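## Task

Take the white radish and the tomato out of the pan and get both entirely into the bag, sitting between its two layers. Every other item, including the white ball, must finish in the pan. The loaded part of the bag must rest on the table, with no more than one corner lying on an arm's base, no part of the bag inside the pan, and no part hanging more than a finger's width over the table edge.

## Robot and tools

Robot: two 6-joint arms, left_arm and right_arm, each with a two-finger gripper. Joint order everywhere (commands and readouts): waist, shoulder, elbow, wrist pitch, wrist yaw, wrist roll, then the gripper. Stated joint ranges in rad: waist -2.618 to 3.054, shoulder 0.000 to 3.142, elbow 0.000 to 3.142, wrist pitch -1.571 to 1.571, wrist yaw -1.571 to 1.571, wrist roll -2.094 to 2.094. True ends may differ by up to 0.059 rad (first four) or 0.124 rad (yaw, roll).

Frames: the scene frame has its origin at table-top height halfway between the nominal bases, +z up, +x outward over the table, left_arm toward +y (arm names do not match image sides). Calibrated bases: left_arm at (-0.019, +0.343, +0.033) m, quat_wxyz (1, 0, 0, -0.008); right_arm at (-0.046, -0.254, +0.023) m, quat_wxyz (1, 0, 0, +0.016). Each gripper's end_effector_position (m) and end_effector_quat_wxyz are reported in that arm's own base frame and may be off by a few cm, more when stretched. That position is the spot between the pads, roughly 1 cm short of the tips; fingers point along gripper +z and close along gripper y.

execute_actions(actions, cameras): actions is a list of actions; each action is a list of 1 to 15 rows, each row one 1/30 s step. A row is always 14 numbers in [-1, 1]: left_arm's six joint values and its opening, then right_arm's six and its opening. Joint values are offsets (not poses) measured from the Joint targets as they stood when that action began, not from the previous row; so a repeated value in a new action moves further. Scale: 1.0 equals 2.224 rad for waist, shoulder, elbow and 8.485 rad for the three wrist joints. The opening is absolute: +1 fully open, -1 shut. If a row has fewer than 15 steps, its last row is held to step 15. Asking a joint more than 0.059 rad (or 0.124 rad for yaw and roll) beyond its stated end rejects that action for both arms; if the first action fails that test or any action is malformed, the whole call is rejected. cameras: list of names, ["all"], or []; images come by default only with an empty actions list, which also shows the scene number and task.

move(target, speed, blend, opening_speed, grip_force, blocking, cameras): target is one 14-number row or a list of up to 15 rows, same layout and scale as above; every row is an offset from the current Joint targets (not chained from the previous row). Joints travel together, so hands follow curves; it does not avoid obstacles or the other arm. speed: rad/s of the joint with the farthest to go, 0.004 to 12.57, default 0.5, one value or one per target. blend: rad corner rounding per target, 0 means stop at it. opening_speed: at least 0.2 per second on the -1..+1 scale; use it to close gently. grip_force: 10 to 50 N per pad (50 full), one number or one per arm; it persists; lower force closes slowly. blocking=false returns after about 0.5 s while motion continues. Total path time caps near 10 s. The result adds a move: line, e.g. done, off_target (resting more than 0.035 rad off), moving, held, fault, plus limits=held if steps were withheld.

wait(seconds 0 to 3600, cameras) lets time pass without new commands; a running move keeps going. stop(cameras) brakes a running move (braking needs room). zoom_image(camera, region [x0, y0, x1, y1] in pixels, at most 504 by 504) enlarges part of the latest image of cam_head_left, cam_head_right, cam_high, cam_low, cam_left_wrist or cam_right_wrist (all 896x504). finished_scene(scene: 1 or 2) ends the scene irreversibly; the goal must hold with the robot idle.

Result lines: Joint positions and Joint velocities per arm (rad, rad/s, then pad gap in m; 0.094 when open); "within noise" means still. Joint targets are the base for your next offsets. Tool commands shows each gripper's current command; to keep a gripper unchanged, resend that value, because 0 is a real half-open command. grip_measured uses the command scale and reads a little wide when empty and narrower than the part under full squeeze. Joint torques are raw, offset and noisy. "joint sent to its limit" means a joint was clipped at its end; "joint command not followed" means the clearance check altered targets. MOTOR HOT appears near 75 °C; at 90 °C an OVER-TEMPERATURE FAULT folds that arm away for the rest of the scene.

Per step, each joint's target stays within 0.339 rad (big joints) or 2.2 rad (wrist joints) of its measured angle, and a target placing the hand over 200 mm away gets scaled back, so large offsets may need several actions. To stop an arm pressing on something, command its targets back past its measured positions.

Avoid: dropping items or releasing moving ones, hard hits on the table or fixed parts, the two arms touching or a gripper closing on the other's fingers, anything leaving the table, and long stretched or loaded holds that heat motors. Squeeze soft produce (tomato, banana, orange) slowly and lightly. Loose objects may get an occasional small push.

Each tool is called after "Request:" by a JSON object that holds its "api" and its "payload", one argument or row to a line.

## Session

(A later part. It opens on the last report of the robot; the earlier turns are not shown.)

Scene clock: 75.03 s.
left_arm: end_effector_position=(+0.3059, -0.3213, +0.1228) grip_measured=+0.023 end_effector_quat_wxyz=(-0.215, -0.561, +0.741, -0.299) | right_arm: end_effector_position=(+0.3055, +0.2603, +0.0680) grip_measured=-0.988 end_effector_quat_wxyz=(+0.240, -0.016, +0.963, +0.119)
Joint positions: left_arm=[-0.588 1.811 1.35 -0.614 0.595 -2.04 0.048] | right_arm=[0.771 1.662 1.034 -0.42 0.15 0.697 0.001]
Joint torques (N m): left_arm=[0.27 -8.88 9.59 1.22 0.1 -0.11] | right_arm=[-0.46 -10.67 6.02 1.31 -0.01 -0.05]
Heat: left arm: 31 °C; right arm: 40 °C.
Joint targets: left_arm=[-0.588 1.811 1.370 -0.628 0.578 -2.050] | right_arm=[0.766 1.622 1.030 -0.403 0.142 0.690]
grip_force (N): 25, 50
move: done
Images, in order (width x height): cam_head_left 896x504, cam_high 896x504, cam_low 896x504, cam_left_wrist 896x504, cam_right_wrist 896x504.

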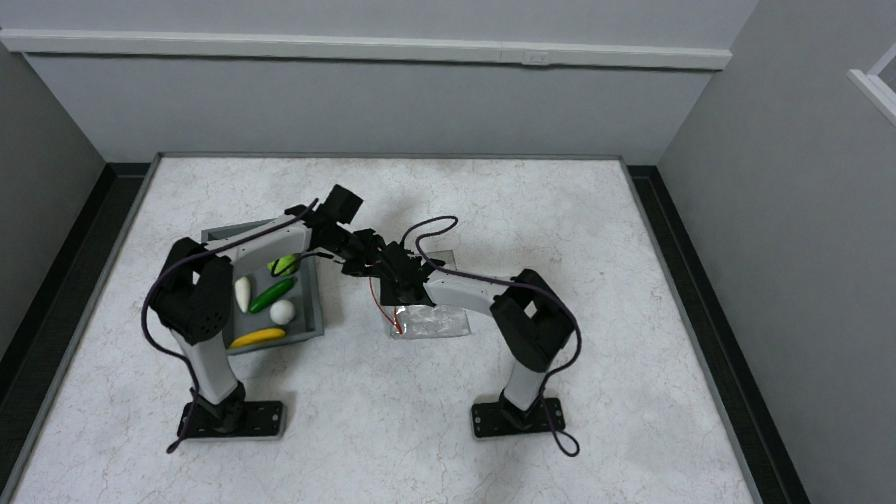

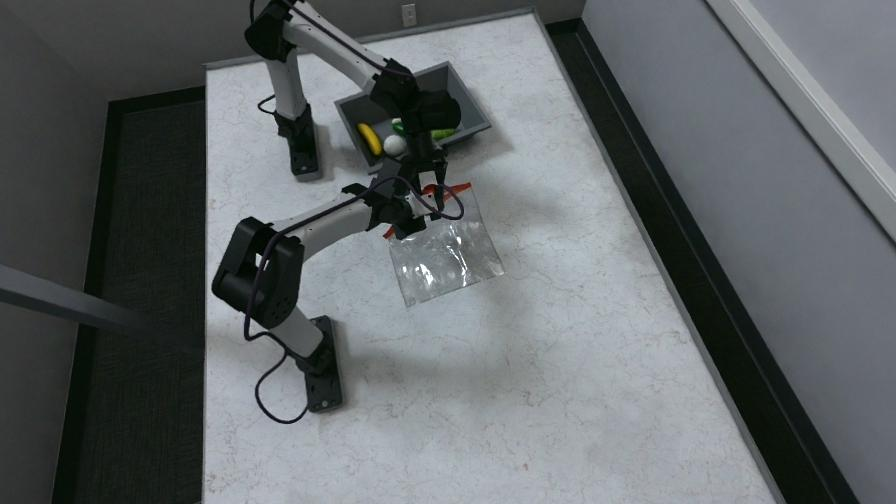

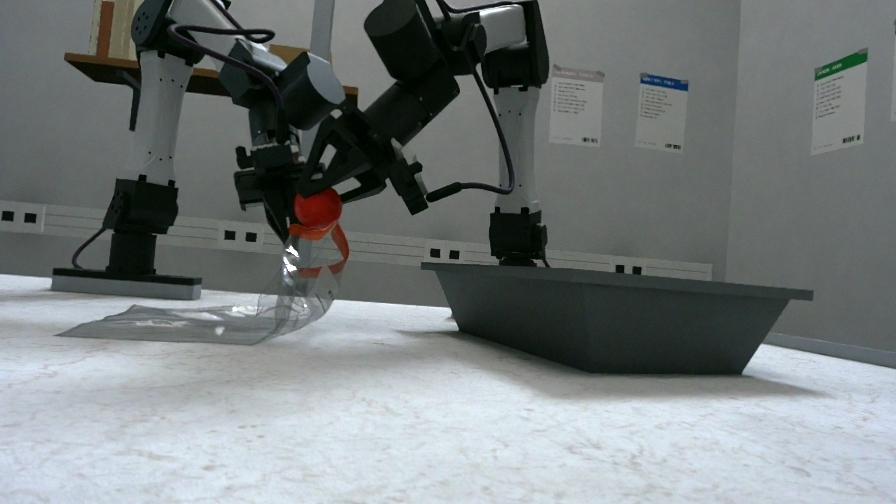

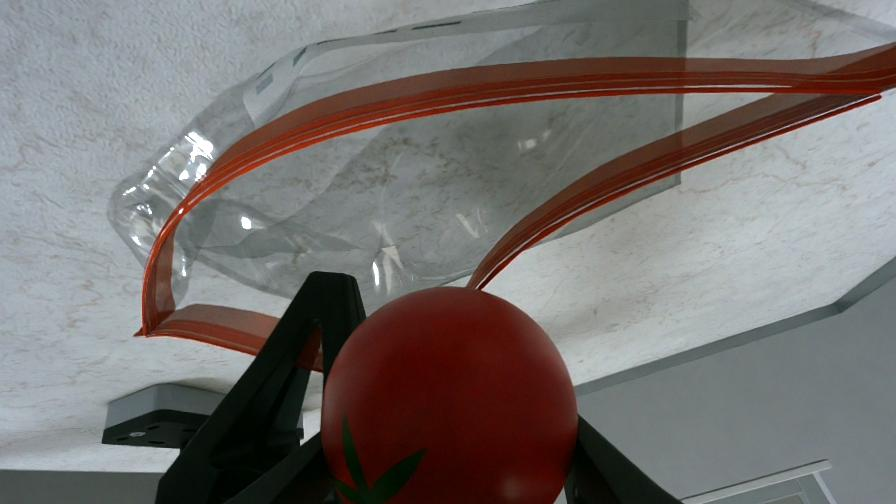

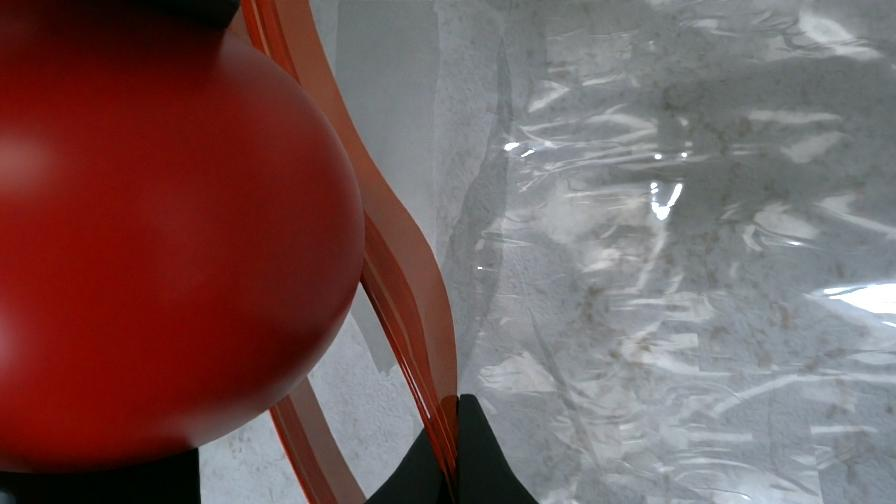

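Request:
{"api": "move", "payload": {
  "target": [
    [0.0144,0.0112,-0.0432,0.0073,0,0,0.02,0,0,0,0,0,0,-1],
    [0.0144,0.0288,-0.0769,0.0209,0,0,0.02,0,0,0,0,0,0,-1],
    [0.0144,0.0540,-0.1066,0.0352,0,0,0.02,0,0,0,0,0,0,-1]
  ],
  "speed": 0.3,
  "blend": [0.02,0.02,0],
  "cameras": ["cam_low","cam_head_left","cam_left_wrist","cam_right_wrist","cam_high"]
}}

Request:
{"api": "zoom_image", "payload": {
  "camera": "cam_low",
  "region": [160, 160, 440, 360]
}}

Request:
{"api": "zoom_image", "payload": {
  "camera": "cam_head_left",
  "region": [330, 220, 430, 350]
}}

Scene clock: 77.90 s.
left_arm: end_effector_position=(+0.3069, -0.3071, +0.0379) grip_measured=+0.023 end_effector_quat_wxyz=(-0.216, -0.579, +0.733, -0.286) | right_arm: end_effector_position=(+0.3054, +0.2604, +0.0680) grip_measured=-0.988 end_effector_quat_wxyz=(+0.240, -0.016, +0.963, +0.119)
Joint positions: left_arm=[-0.56 1.916 1.142 -0.339 0.593 -2.04 0.048] | right_arm=[0.771 1.662 1.034 -0.42 0.15 0.697 0.001]
Joint torques (N m): left_arm=[0.51 -7.84 5.94 1.36 0.1 -0.11] | right_arm=[-0.49 -10.65 6.04 1.32 0 -0.05]
Heat: left arm: 31 °C; right arm: 40 °C.
Joint targets: left_arm=[-0.556 1.931 1.133 -0.329 0.578 -2.050] | right_arm=[0.766 1.622 1.030 -0.403 0.142 0.689]
grip_force (N): 25, 50
move: done
Images, in order (width x height): cam_head_left 896x504, cam_high 896x504, cam_low 896x504, cam_left_wrist 896x504, cam_right_wrist 896x504.

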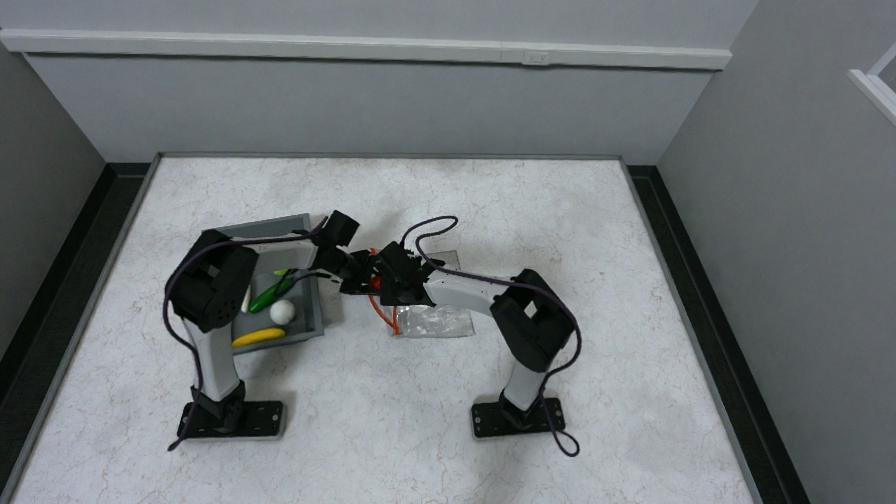

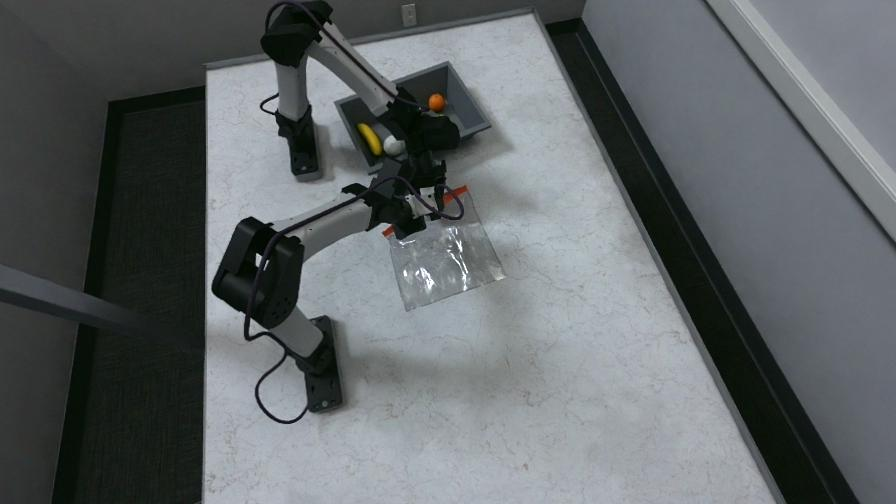

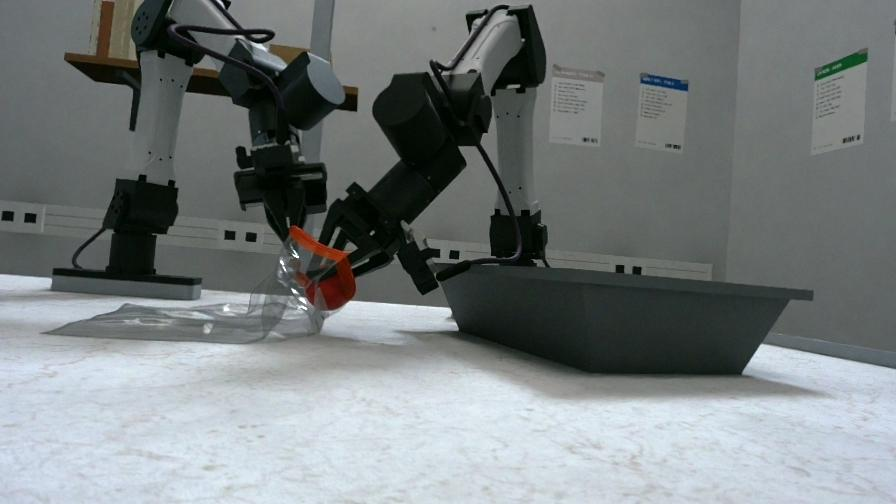

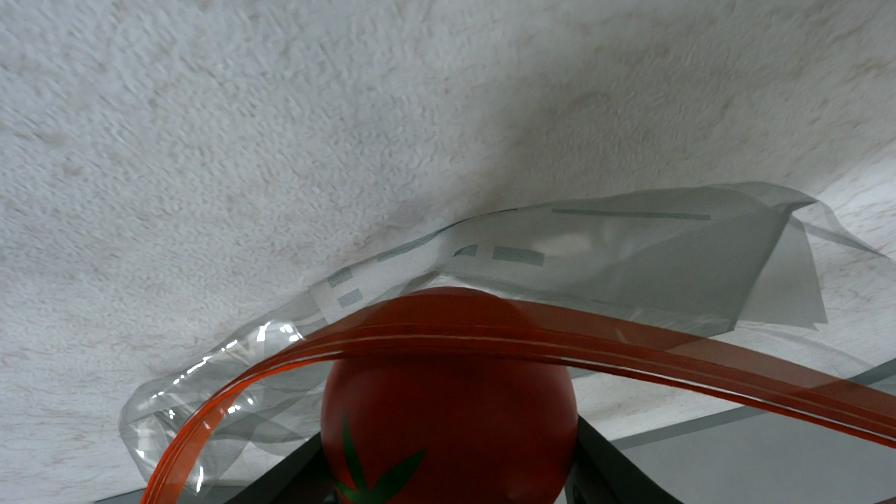

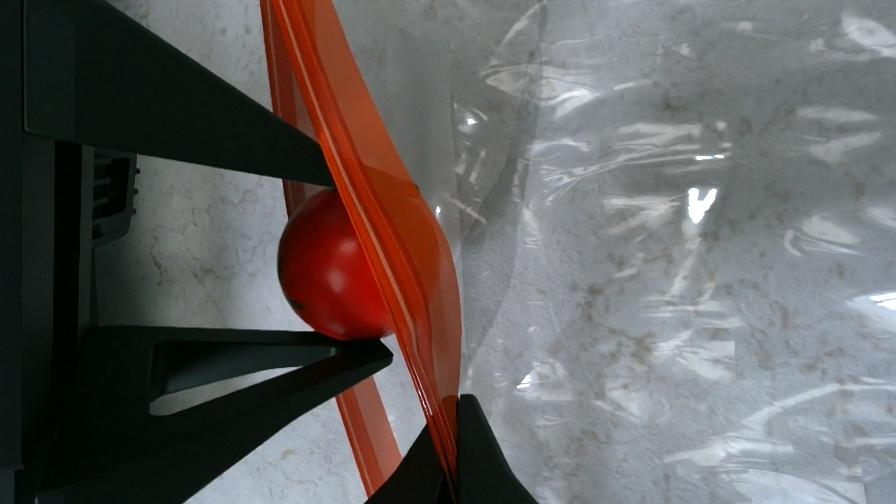

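Scaled by 1.800 from the camera's image (finer frame: 1280x720).

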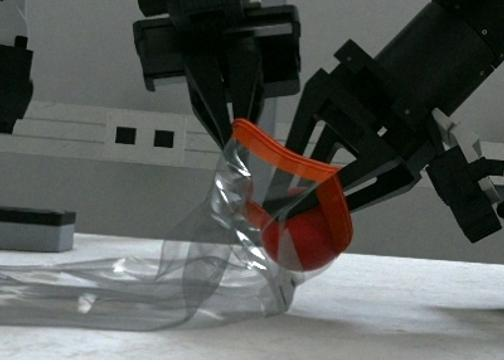

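Scaled by 3.877 from the camera's image (finer frame: 1280x720).

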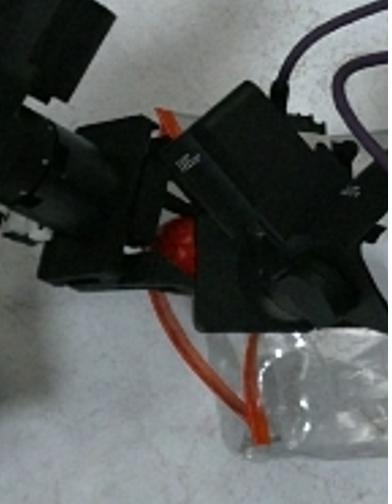

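Request:
{"api": "move", "payload": {
  "target": [
    [-0.0144,0.0265,-0.0049,0.0097,-0.0008,0,0.02,0,0,0,0,0,0,-1],
    [-0.0144,0.0265,-0.0049,0.0097,-0.0008,0,0.4,0,0,0,0,0,0,-1]
  ],
  "speed": 0.3,
  "opening_speed": 0.6,
  "cameras": ["cam_low","cam_head_left","cam_left_wrist","cam_right_wrist"]
}}

Request:
{"api": "zoom_image", "payload": {
  "camera": "cam_low",
  "region": [160, 160, 440, 360]
}}

Scene clock: 80.67 s.
left_arm: end_effector_position=(+0.3063, -0.3181, +0.0181) grip_measured=+0.398 end_effector_quat_wxyz=(-0.215, -0.568, +0.740, -0.288) | right_arm: end_effector_position=(+0.3054, +0.2604, +0.0680) grip_measured=-0.988 end_effector_quat_wxyz=(+0.240, -0.016, +0.963, +0.119)
Joint positions: left_arm=[-0.584 1.975 1.131 -0.255 0.588 -2.04 0.066] | right_arm=[0.771 1.662 1.034 -0.42 0.15 0.697 0.001]
Joint torques (N m): left_arm=[-0.13 -8.17 5.75 1.38 0.07 -0.12] | right_arm=[-0.46 -10.66 6.05 1.31 -0.01 -0.06]
Heat: left arm: 30 °C; right arm: 40 °C.
Joint targets: left_arm=[-0.588 1.991 1.122 -0.247 0.571 -2.050] | right_arm=[0.766 1.622 1.030 -0.403 0.142 0.689]
grip_force (N): 25, 50
move: done
Images, in order (width x height): cam_head_left 896x504, cam_low 896x504, cam_left_wrist 896x504, cam_right_wrist 896x504.

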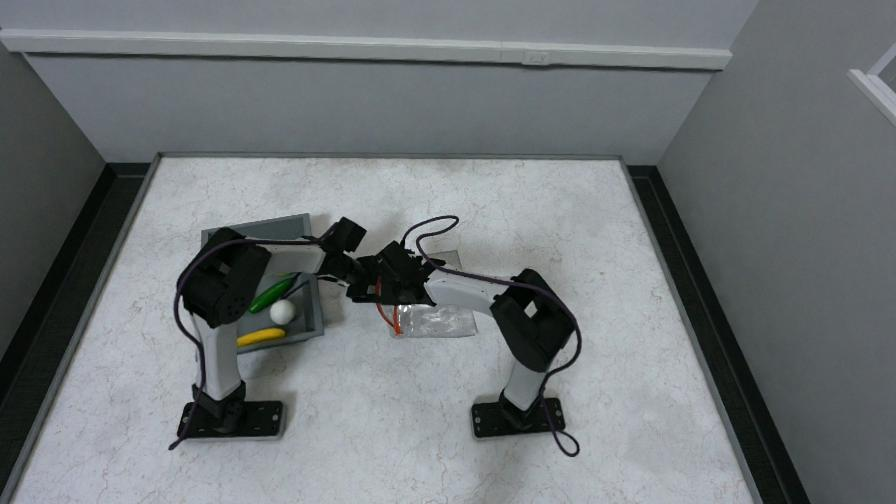

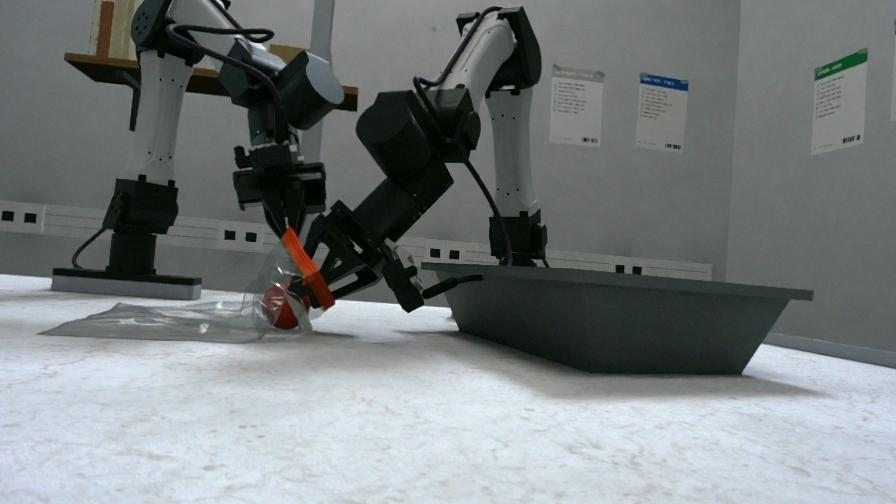

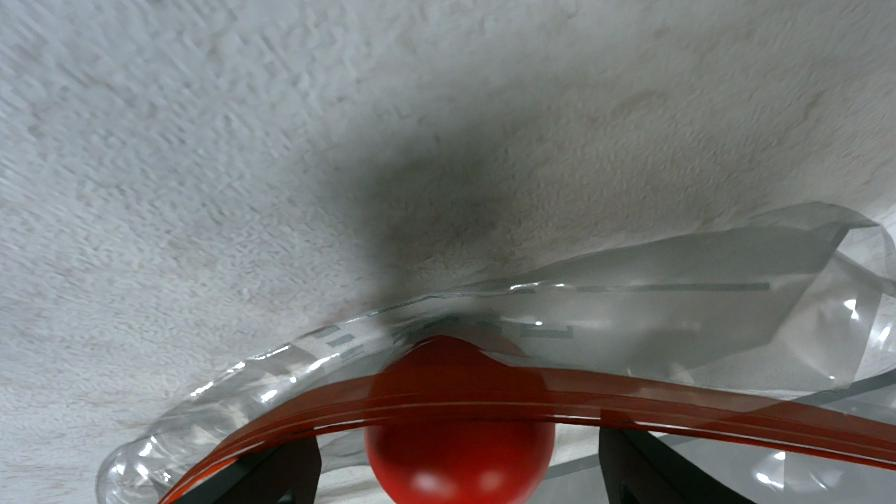

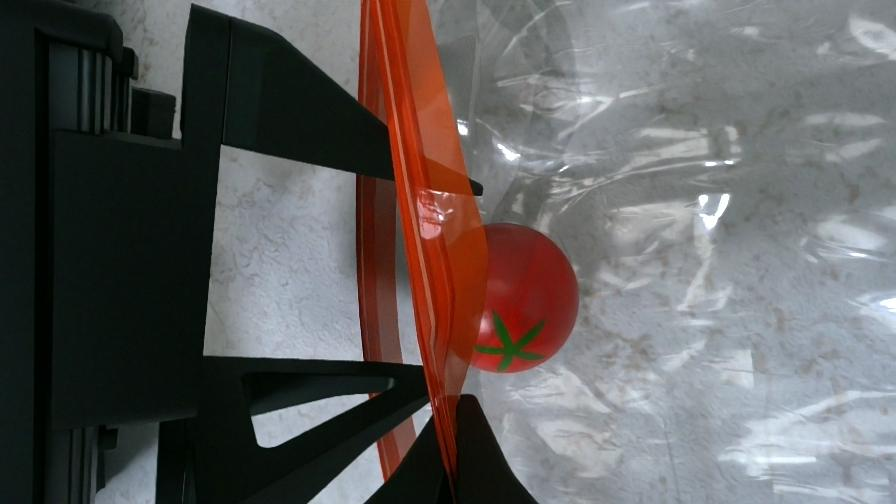

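Scaled by 1.800 from the camera's image (finer frame: 1280x720).

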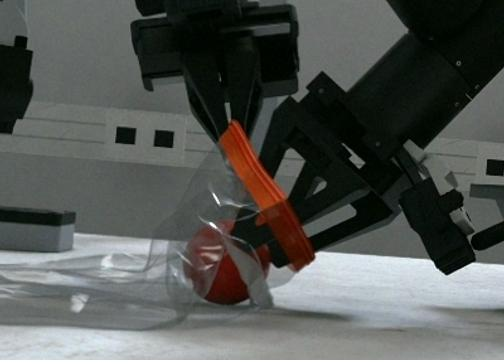

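Request:
{"api": "move", "payload": {
  "target": [
    [0.0710,-0.1061,0.0283,-0.0398,0.0099,0,0.4,0,0,0,0,0,0,-1],
    [0.2014,-0.1668,0.0306,-0.0699,-0.0284,0.1120,0.4,0,0,0,0,0,0,-1],
    [0.3305,-0.1488,0.0328,-0.0991,-0.0673,0.2216,0.4,0,0,0,0,0,0,-1]
  ],
  "speed": [0.35,1.3,1.3],
  "blend": [0.03,0.1,0],
  "cameras": ["cam_low","cam_head_left","cam_left_wrist","cam_right_wrist","cam_high"]
}}

Request:
{"api": "zoom_image", "payload": {
  "camera": "cam_low",
  "region": [160, 160, 440, 360]
}}

Request:
{"api": "zoom_image", "payload": {
  "camera": "cam_head_left",
  "region": [330, 220, 480, 350]
}}

Scene clock: 86.13 s.
left_arm: end_effector_position=(+0.2877, +0.0385, +0.0703) grip_measured=+0.398 end_effector_quat_wxyz=(+0.010, -0.162, +0.987, -0.008) | right_arm: end_effector_position=(+0.3054, +0.2604, +0.0680) grip_measured=-0.988 end_effector_quat_wxyz=(+0.240, -0.016, +0.963, +0.119)
Joint positions: left_arm=[0.143 1.645 1.171 -1.076 0.016 -0.182 0.066] | right_arm=[0.771 1.662 1.034 -0.42 0.15 0.697 0.001]
Joint torques (N m): left_arm=[0.54 -5.6 9.16 0.31 -0.18 0.08] | right_arm=[-0.46 -10.65 6.04 1.32 -0.01 -0.05]
Heat: left arm: 31 °C; right arm: 40 °C.
Joint targets: left_arm=[0.147 1.660 1.195 -1.088 0.000 -0.169] | right_arm=[0.766 1.622 1.030 -0.403 0.142 0.689]
grip_force (N): 25, 50
move: done
Images, in order (width x height): cam_head_left 896x504, cam_high 896x504, cam_low 896x504, cam_left_wrist 896x504, cam_right_wrist 896x504.

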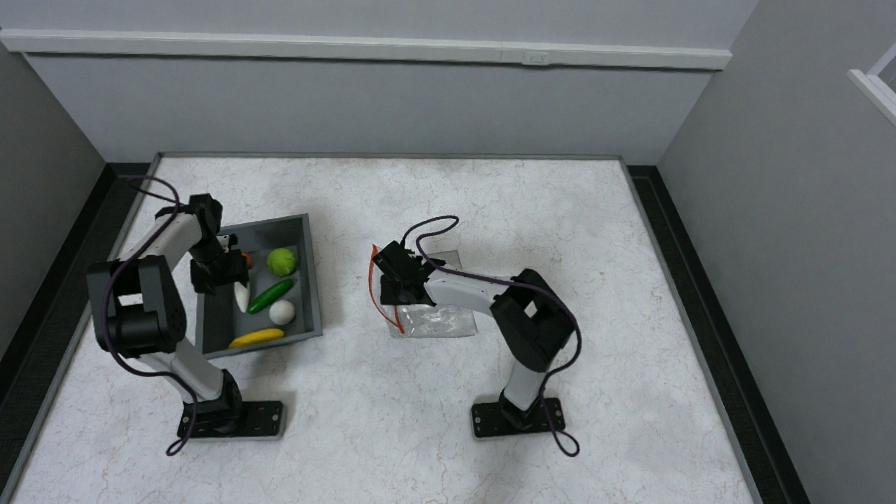

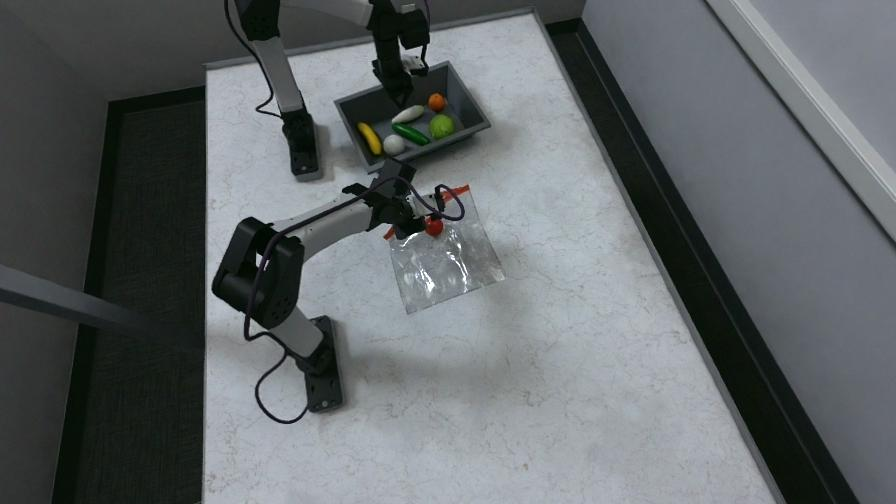

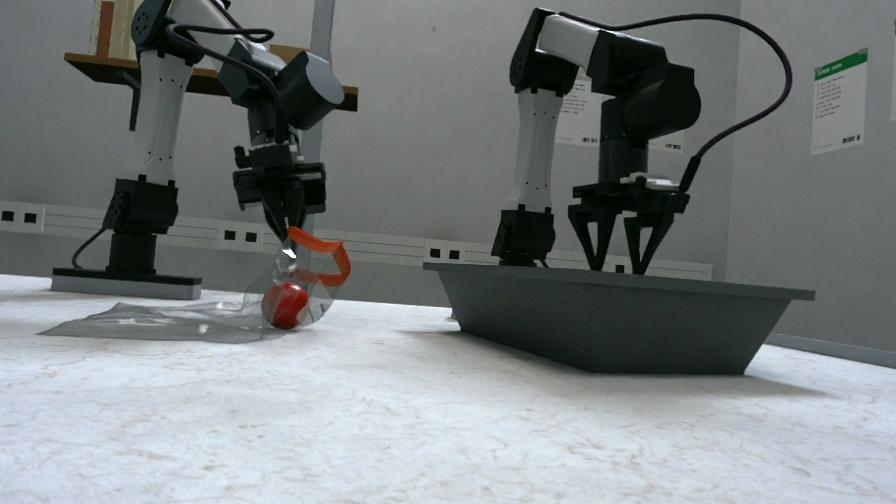

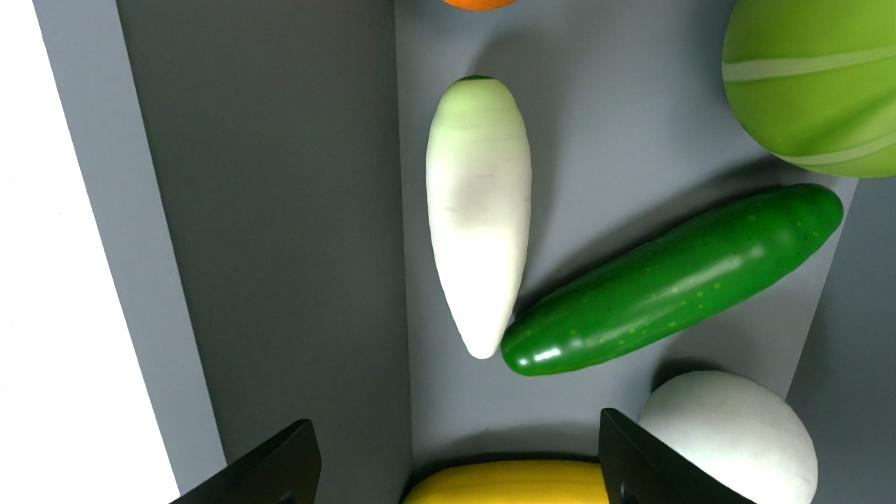

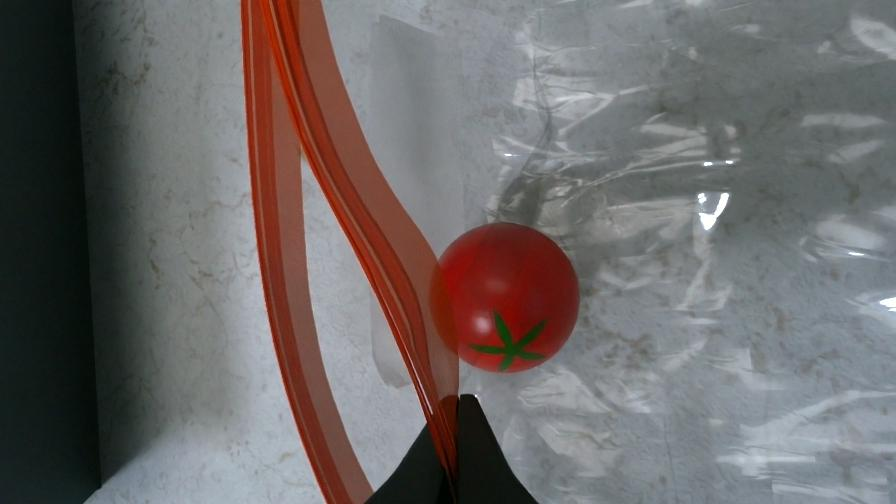

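Scaled by 1.800 from the camera's image (finer frame: 1280x720).

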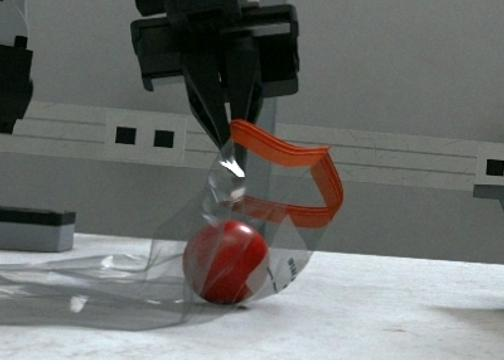

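Scaled by 3.360 from the camera's image (finer frame: 1280x720).

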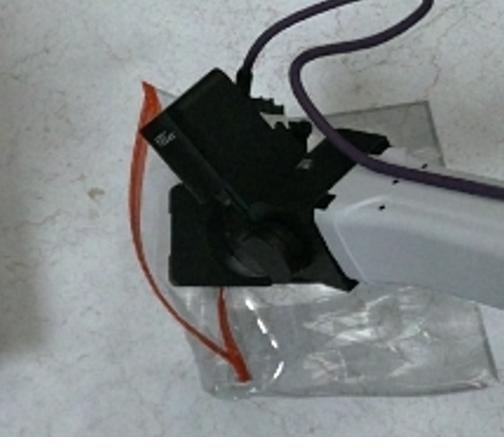

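Request:
{"api": "move", "payload": {
  "target": [-0.0175,0.0719,-0.0594,0.0306,-0.0009,-0.0040,0.12,0,0,0,0,0,0,-1],
  "speed": 0.3,
  "cameras": ["cam_left_wrist","cam_low"]
}}

Scene clock: 88.60 s.
left_arm: end_effector_position=(+0.3013, +0.0333, +0.0027) grip_measured=+0.122 end_effector_quat_wxyz=(-0.001, -0.152, +0.988, -0.004) | right_arm: end_effector_position=(+0.3054, +0.2604, +0.0680) grip_measured=-0.988 end_effector_quat_wxyz=(+0.240, -0.016, +0.963, +0.119)
Joint positions: left_arm=[0.115 1.806 1.072 -0.839 0.008 -0.191 0.053] | right_arm=[0.771 1.662 1.034 -0.42 0.15 0.697 0.001]
Joint torques (N m): left_arm=[-0.28 -6.53 5.26 0.51 -0.16 -0.15] | right_arm=[-0.47 -10.65 6.04 1.31 -0.01 -0.05]
Heat: left arm: 31 °C; right arm: 40 °C.
Joint targets: left_arm=[0.109 1.820 1.063 -0.828 -0.008 -0.203] | right_arm=[0.766 1.622 1.030 -0.403 0.142 0.689]
grip_force (N): 25, 50
move: done
Images, in order (width x height): cam_low 896x504, cam_left_wrist 896x504.

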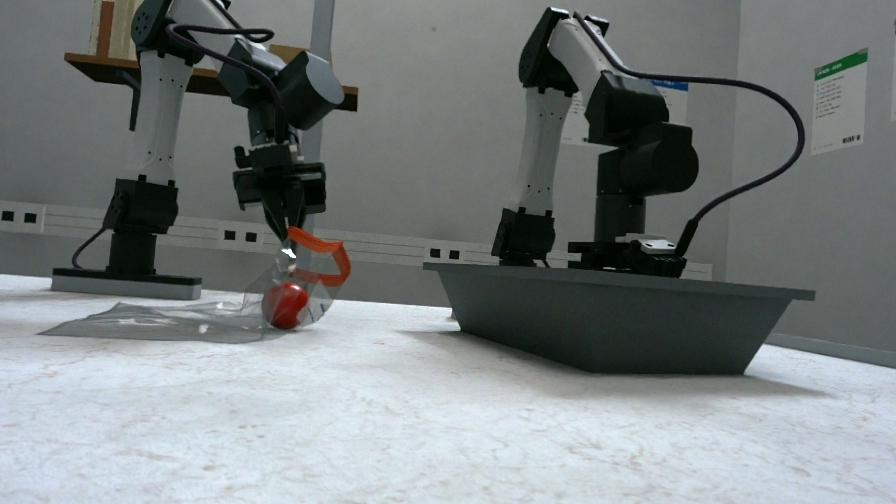

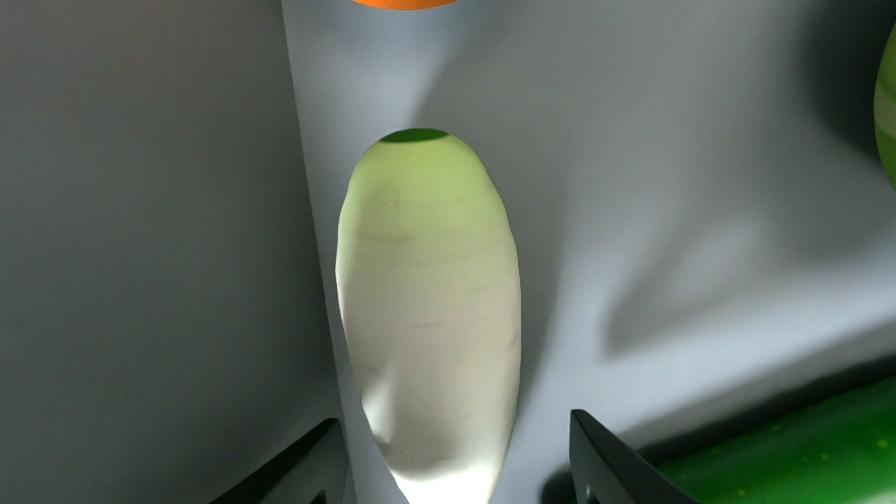

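Request:
{"api": "move", "payload": {
  "target": [
    [0.0085,0.0135,0.0306,-0.0014,0,0.0013,0.12,0,0,0,0,0,0,-1],
    [0.0085,0.0135,0.0306,-0.0014,0,0.0013,-0.42,0,0,0,0,0,0,-1],
    [0.0085,-0.0629,0.1560,-0.0552,0,0.0013,-0.42,0,0,0,0,0,0,-1]
  ],
  "speed": 0.4,
  "opening_speed": 0.5,
  "cameras": ["cam_left_wrist","cam_low","cam_high","cam_head_left"]
}}

Scene clock: 94.30 s.
left_arm: end_effector_position=(+0.2984, +0.0348, +0.1110) grip_measured=-0.412 end_effector_quat_wxyz=(-0.009, -0.155, +0.988, -0.004) | right_arm: end_effector_position=(+0.3054, +0.2604, +0.0680) grip_measured=-0.988 end_effector_quat_wxyz=(+0.240, -0.016, +0.963, +0.119)
Joint positions: left_arm=[0.121 1.698 1.392 -1.284 0.008 -0.191 0.028] | right_arm=[0.771 1.662 1.034 -0.42 0.15 0.697 0.001]
Joint torques (N m): left_arm=[0.69 -8.66 8.72 0.25 -0.16 -0.05] | right_arm=[-0.49 -10.66 6.02 1.31 -0.01 -0.05]
Heat: left arm: 31 °C; right arm: 40 °C.
Joint targets: left_arm=[0.127 1.680 1.410 -1.296 -0.007 -0.192] | right_arm=[0.766 1.622 1.030 -0.403 0.142 0.689]
grip_force (N): 25, 50
move: done
Images, in order (width x height): cam_head_left 896x504, cam_high 896x504, cam_low 896x504, cam_left_wrist 896x504.

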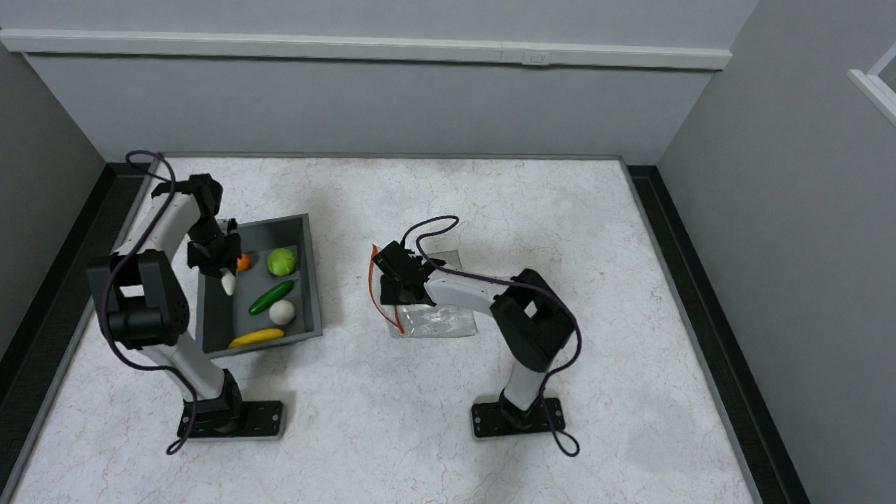

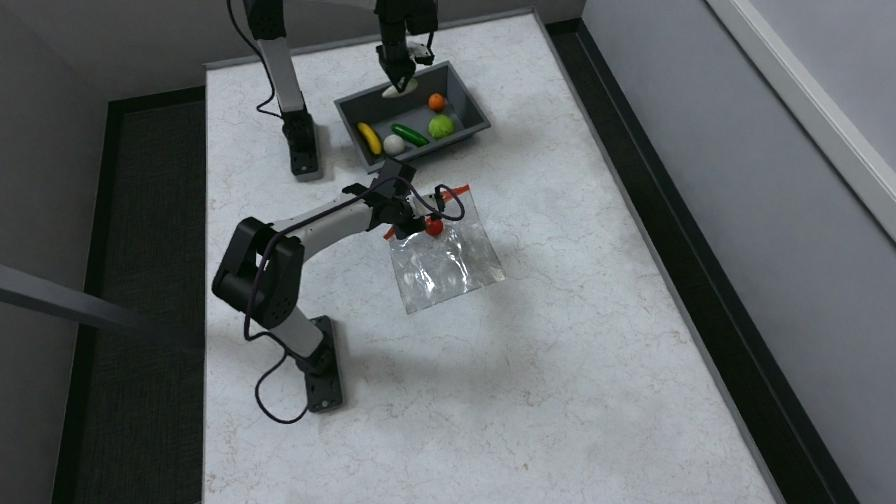

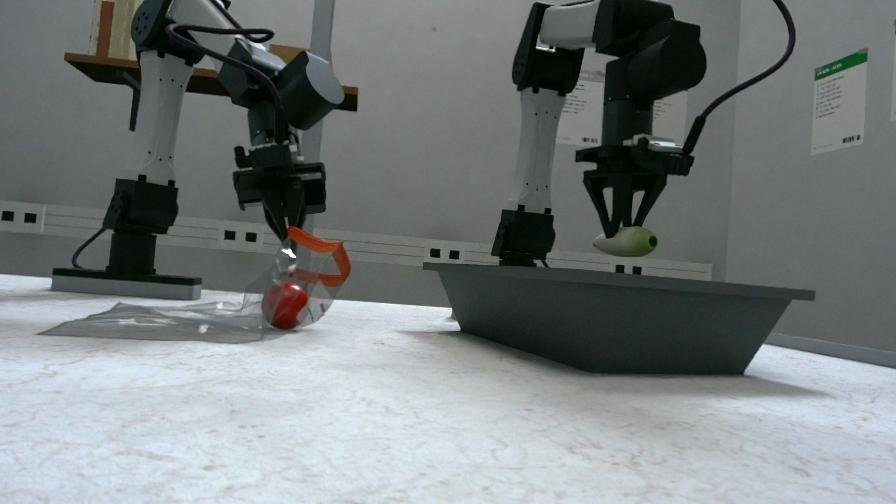

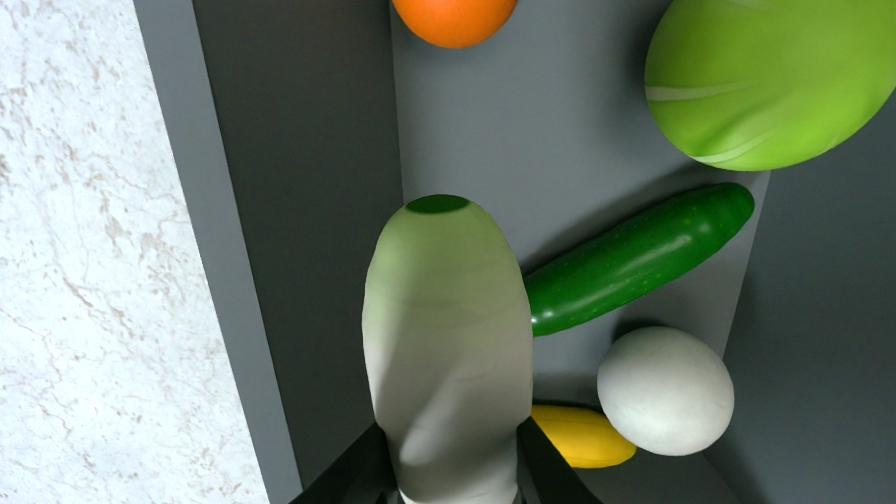

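Request:
{"api": "move", "payload": {
  "target": [-0.3314,-0.0823,-0.1443,0.0946,0.0456,-0.0938,-0.42,0,0,0,0,0,0,-1],
  "speed": 0.9,
  "cameras": ["cam_low","cam_head_left","cam_left_wrist","cam_right_wrist","cam_high"]
}}

Request:
{"api": "zoom_image", "payload": {
  "camera": "cam_low",
  "region": [160, 160, 440, 360]
}}

Request:
{"api": "zoom_image", "payload": {
  "camera": "cam_head_left",
  "region": [330, 220, 480, 350]
}}

Scene clock: 98.93 s.
left_arm: end_effector_position=(+0.2910, -0.2789, +0.1445) grip_measured=-0.412 end_effector_quat_wxyz=(+0.099, -0.112, +0.927, -0.344) | right_arm: end_effector_position=(+0.3054, +0.2604, +0.0680) grip_measured=-0.988 end_effector_quat_wxyz=(+0.240, -0.016, +0.963, +0.119)
Joint positions: left_arm=[-0.61 1.52 1.102 -0.502 0.363 -0.975 0.028] | right_arm=[0.771 1.662 1.034 -0.42 0.15 0.697 0.001]
Joint torques (N m): left_arm=[0.24 -8.42 6.69 1.82 0.27 -0.12] | right_arm=[-0.46 -10.69 6.04 1.31 -0.01 -0.05]
Heat: left arm: 31 °C; right arm: 40 °C.
Joint targets: left_arm=[-0.610 1.497 1.089 -0.494 0.379 -0.988] | right_arm=[0.766 1.622 1.030 -0.403 0.142 0.689]
grip_force (N): 25, 50
move: done
Images, in order (width x height): cam_head_left 896x504, cam_high 896x504, cam_low 896x504, cam_left_wrist 896x504, cam_right_wrist 896x504.

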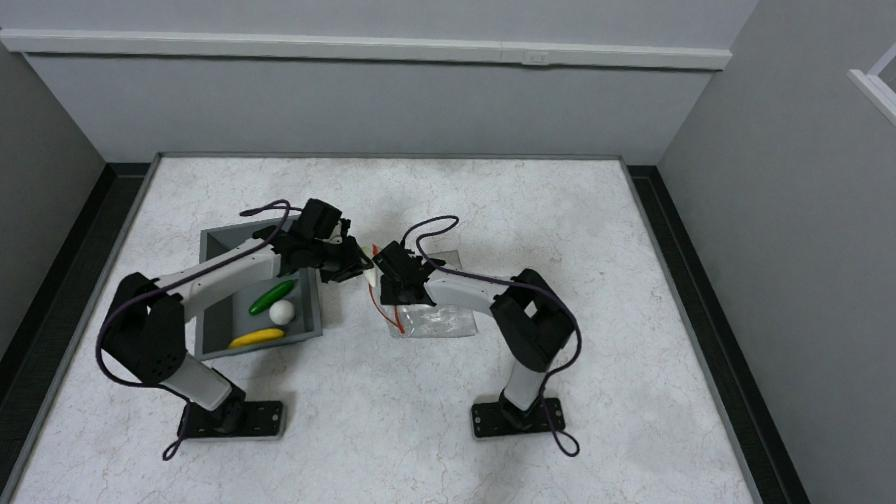

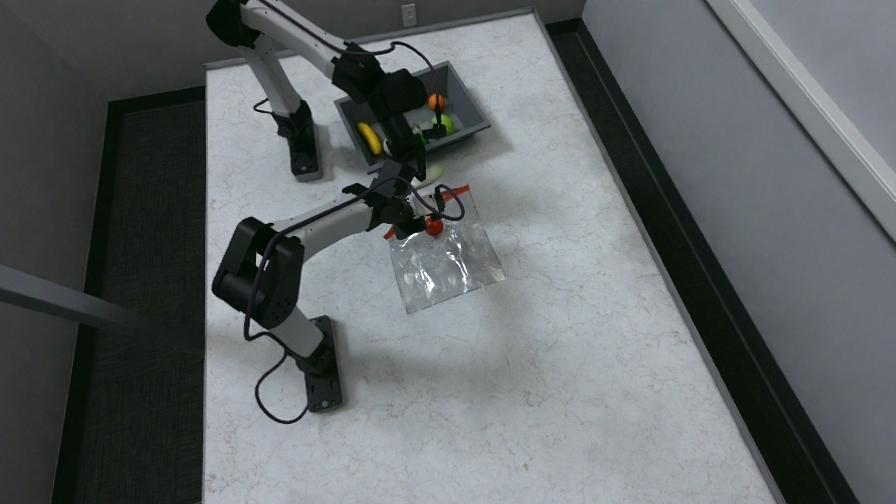

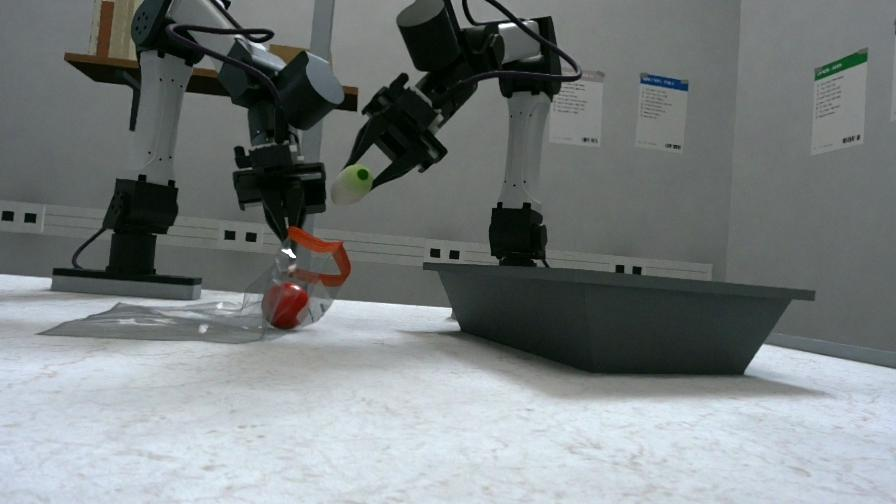

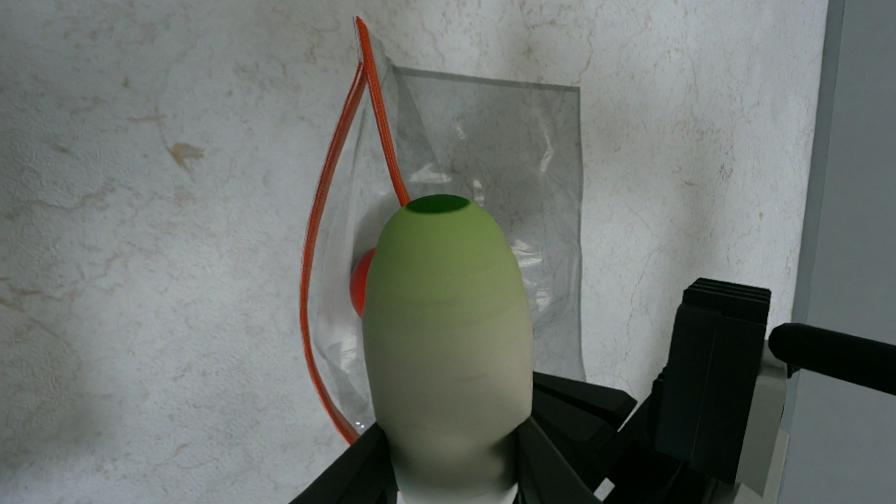

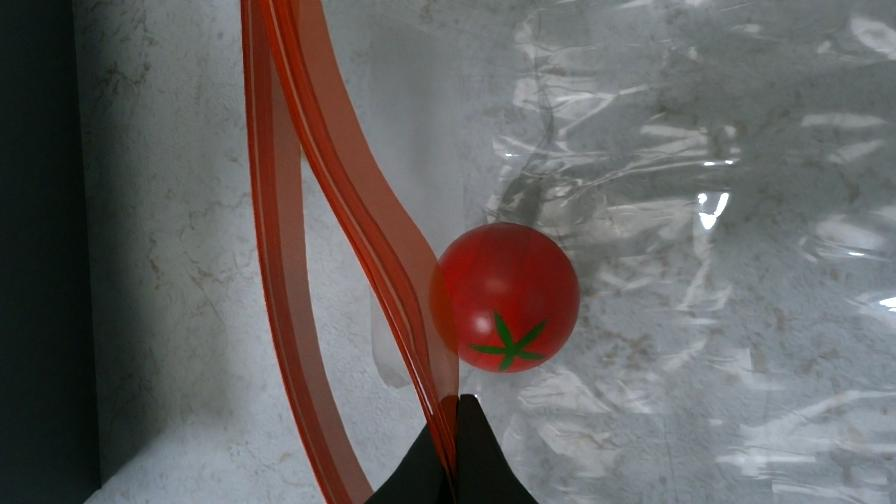

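Scaled by 1.800 from the camera's image (finer frame: 1280x720).

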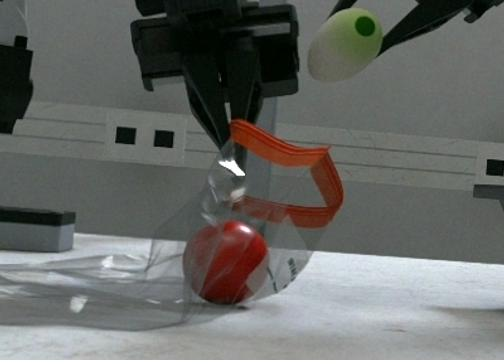

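Scaled by 3.360 from the camera's image (finer frame: 1280x720).

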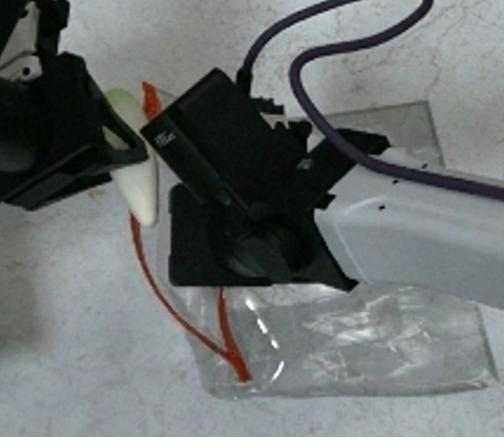

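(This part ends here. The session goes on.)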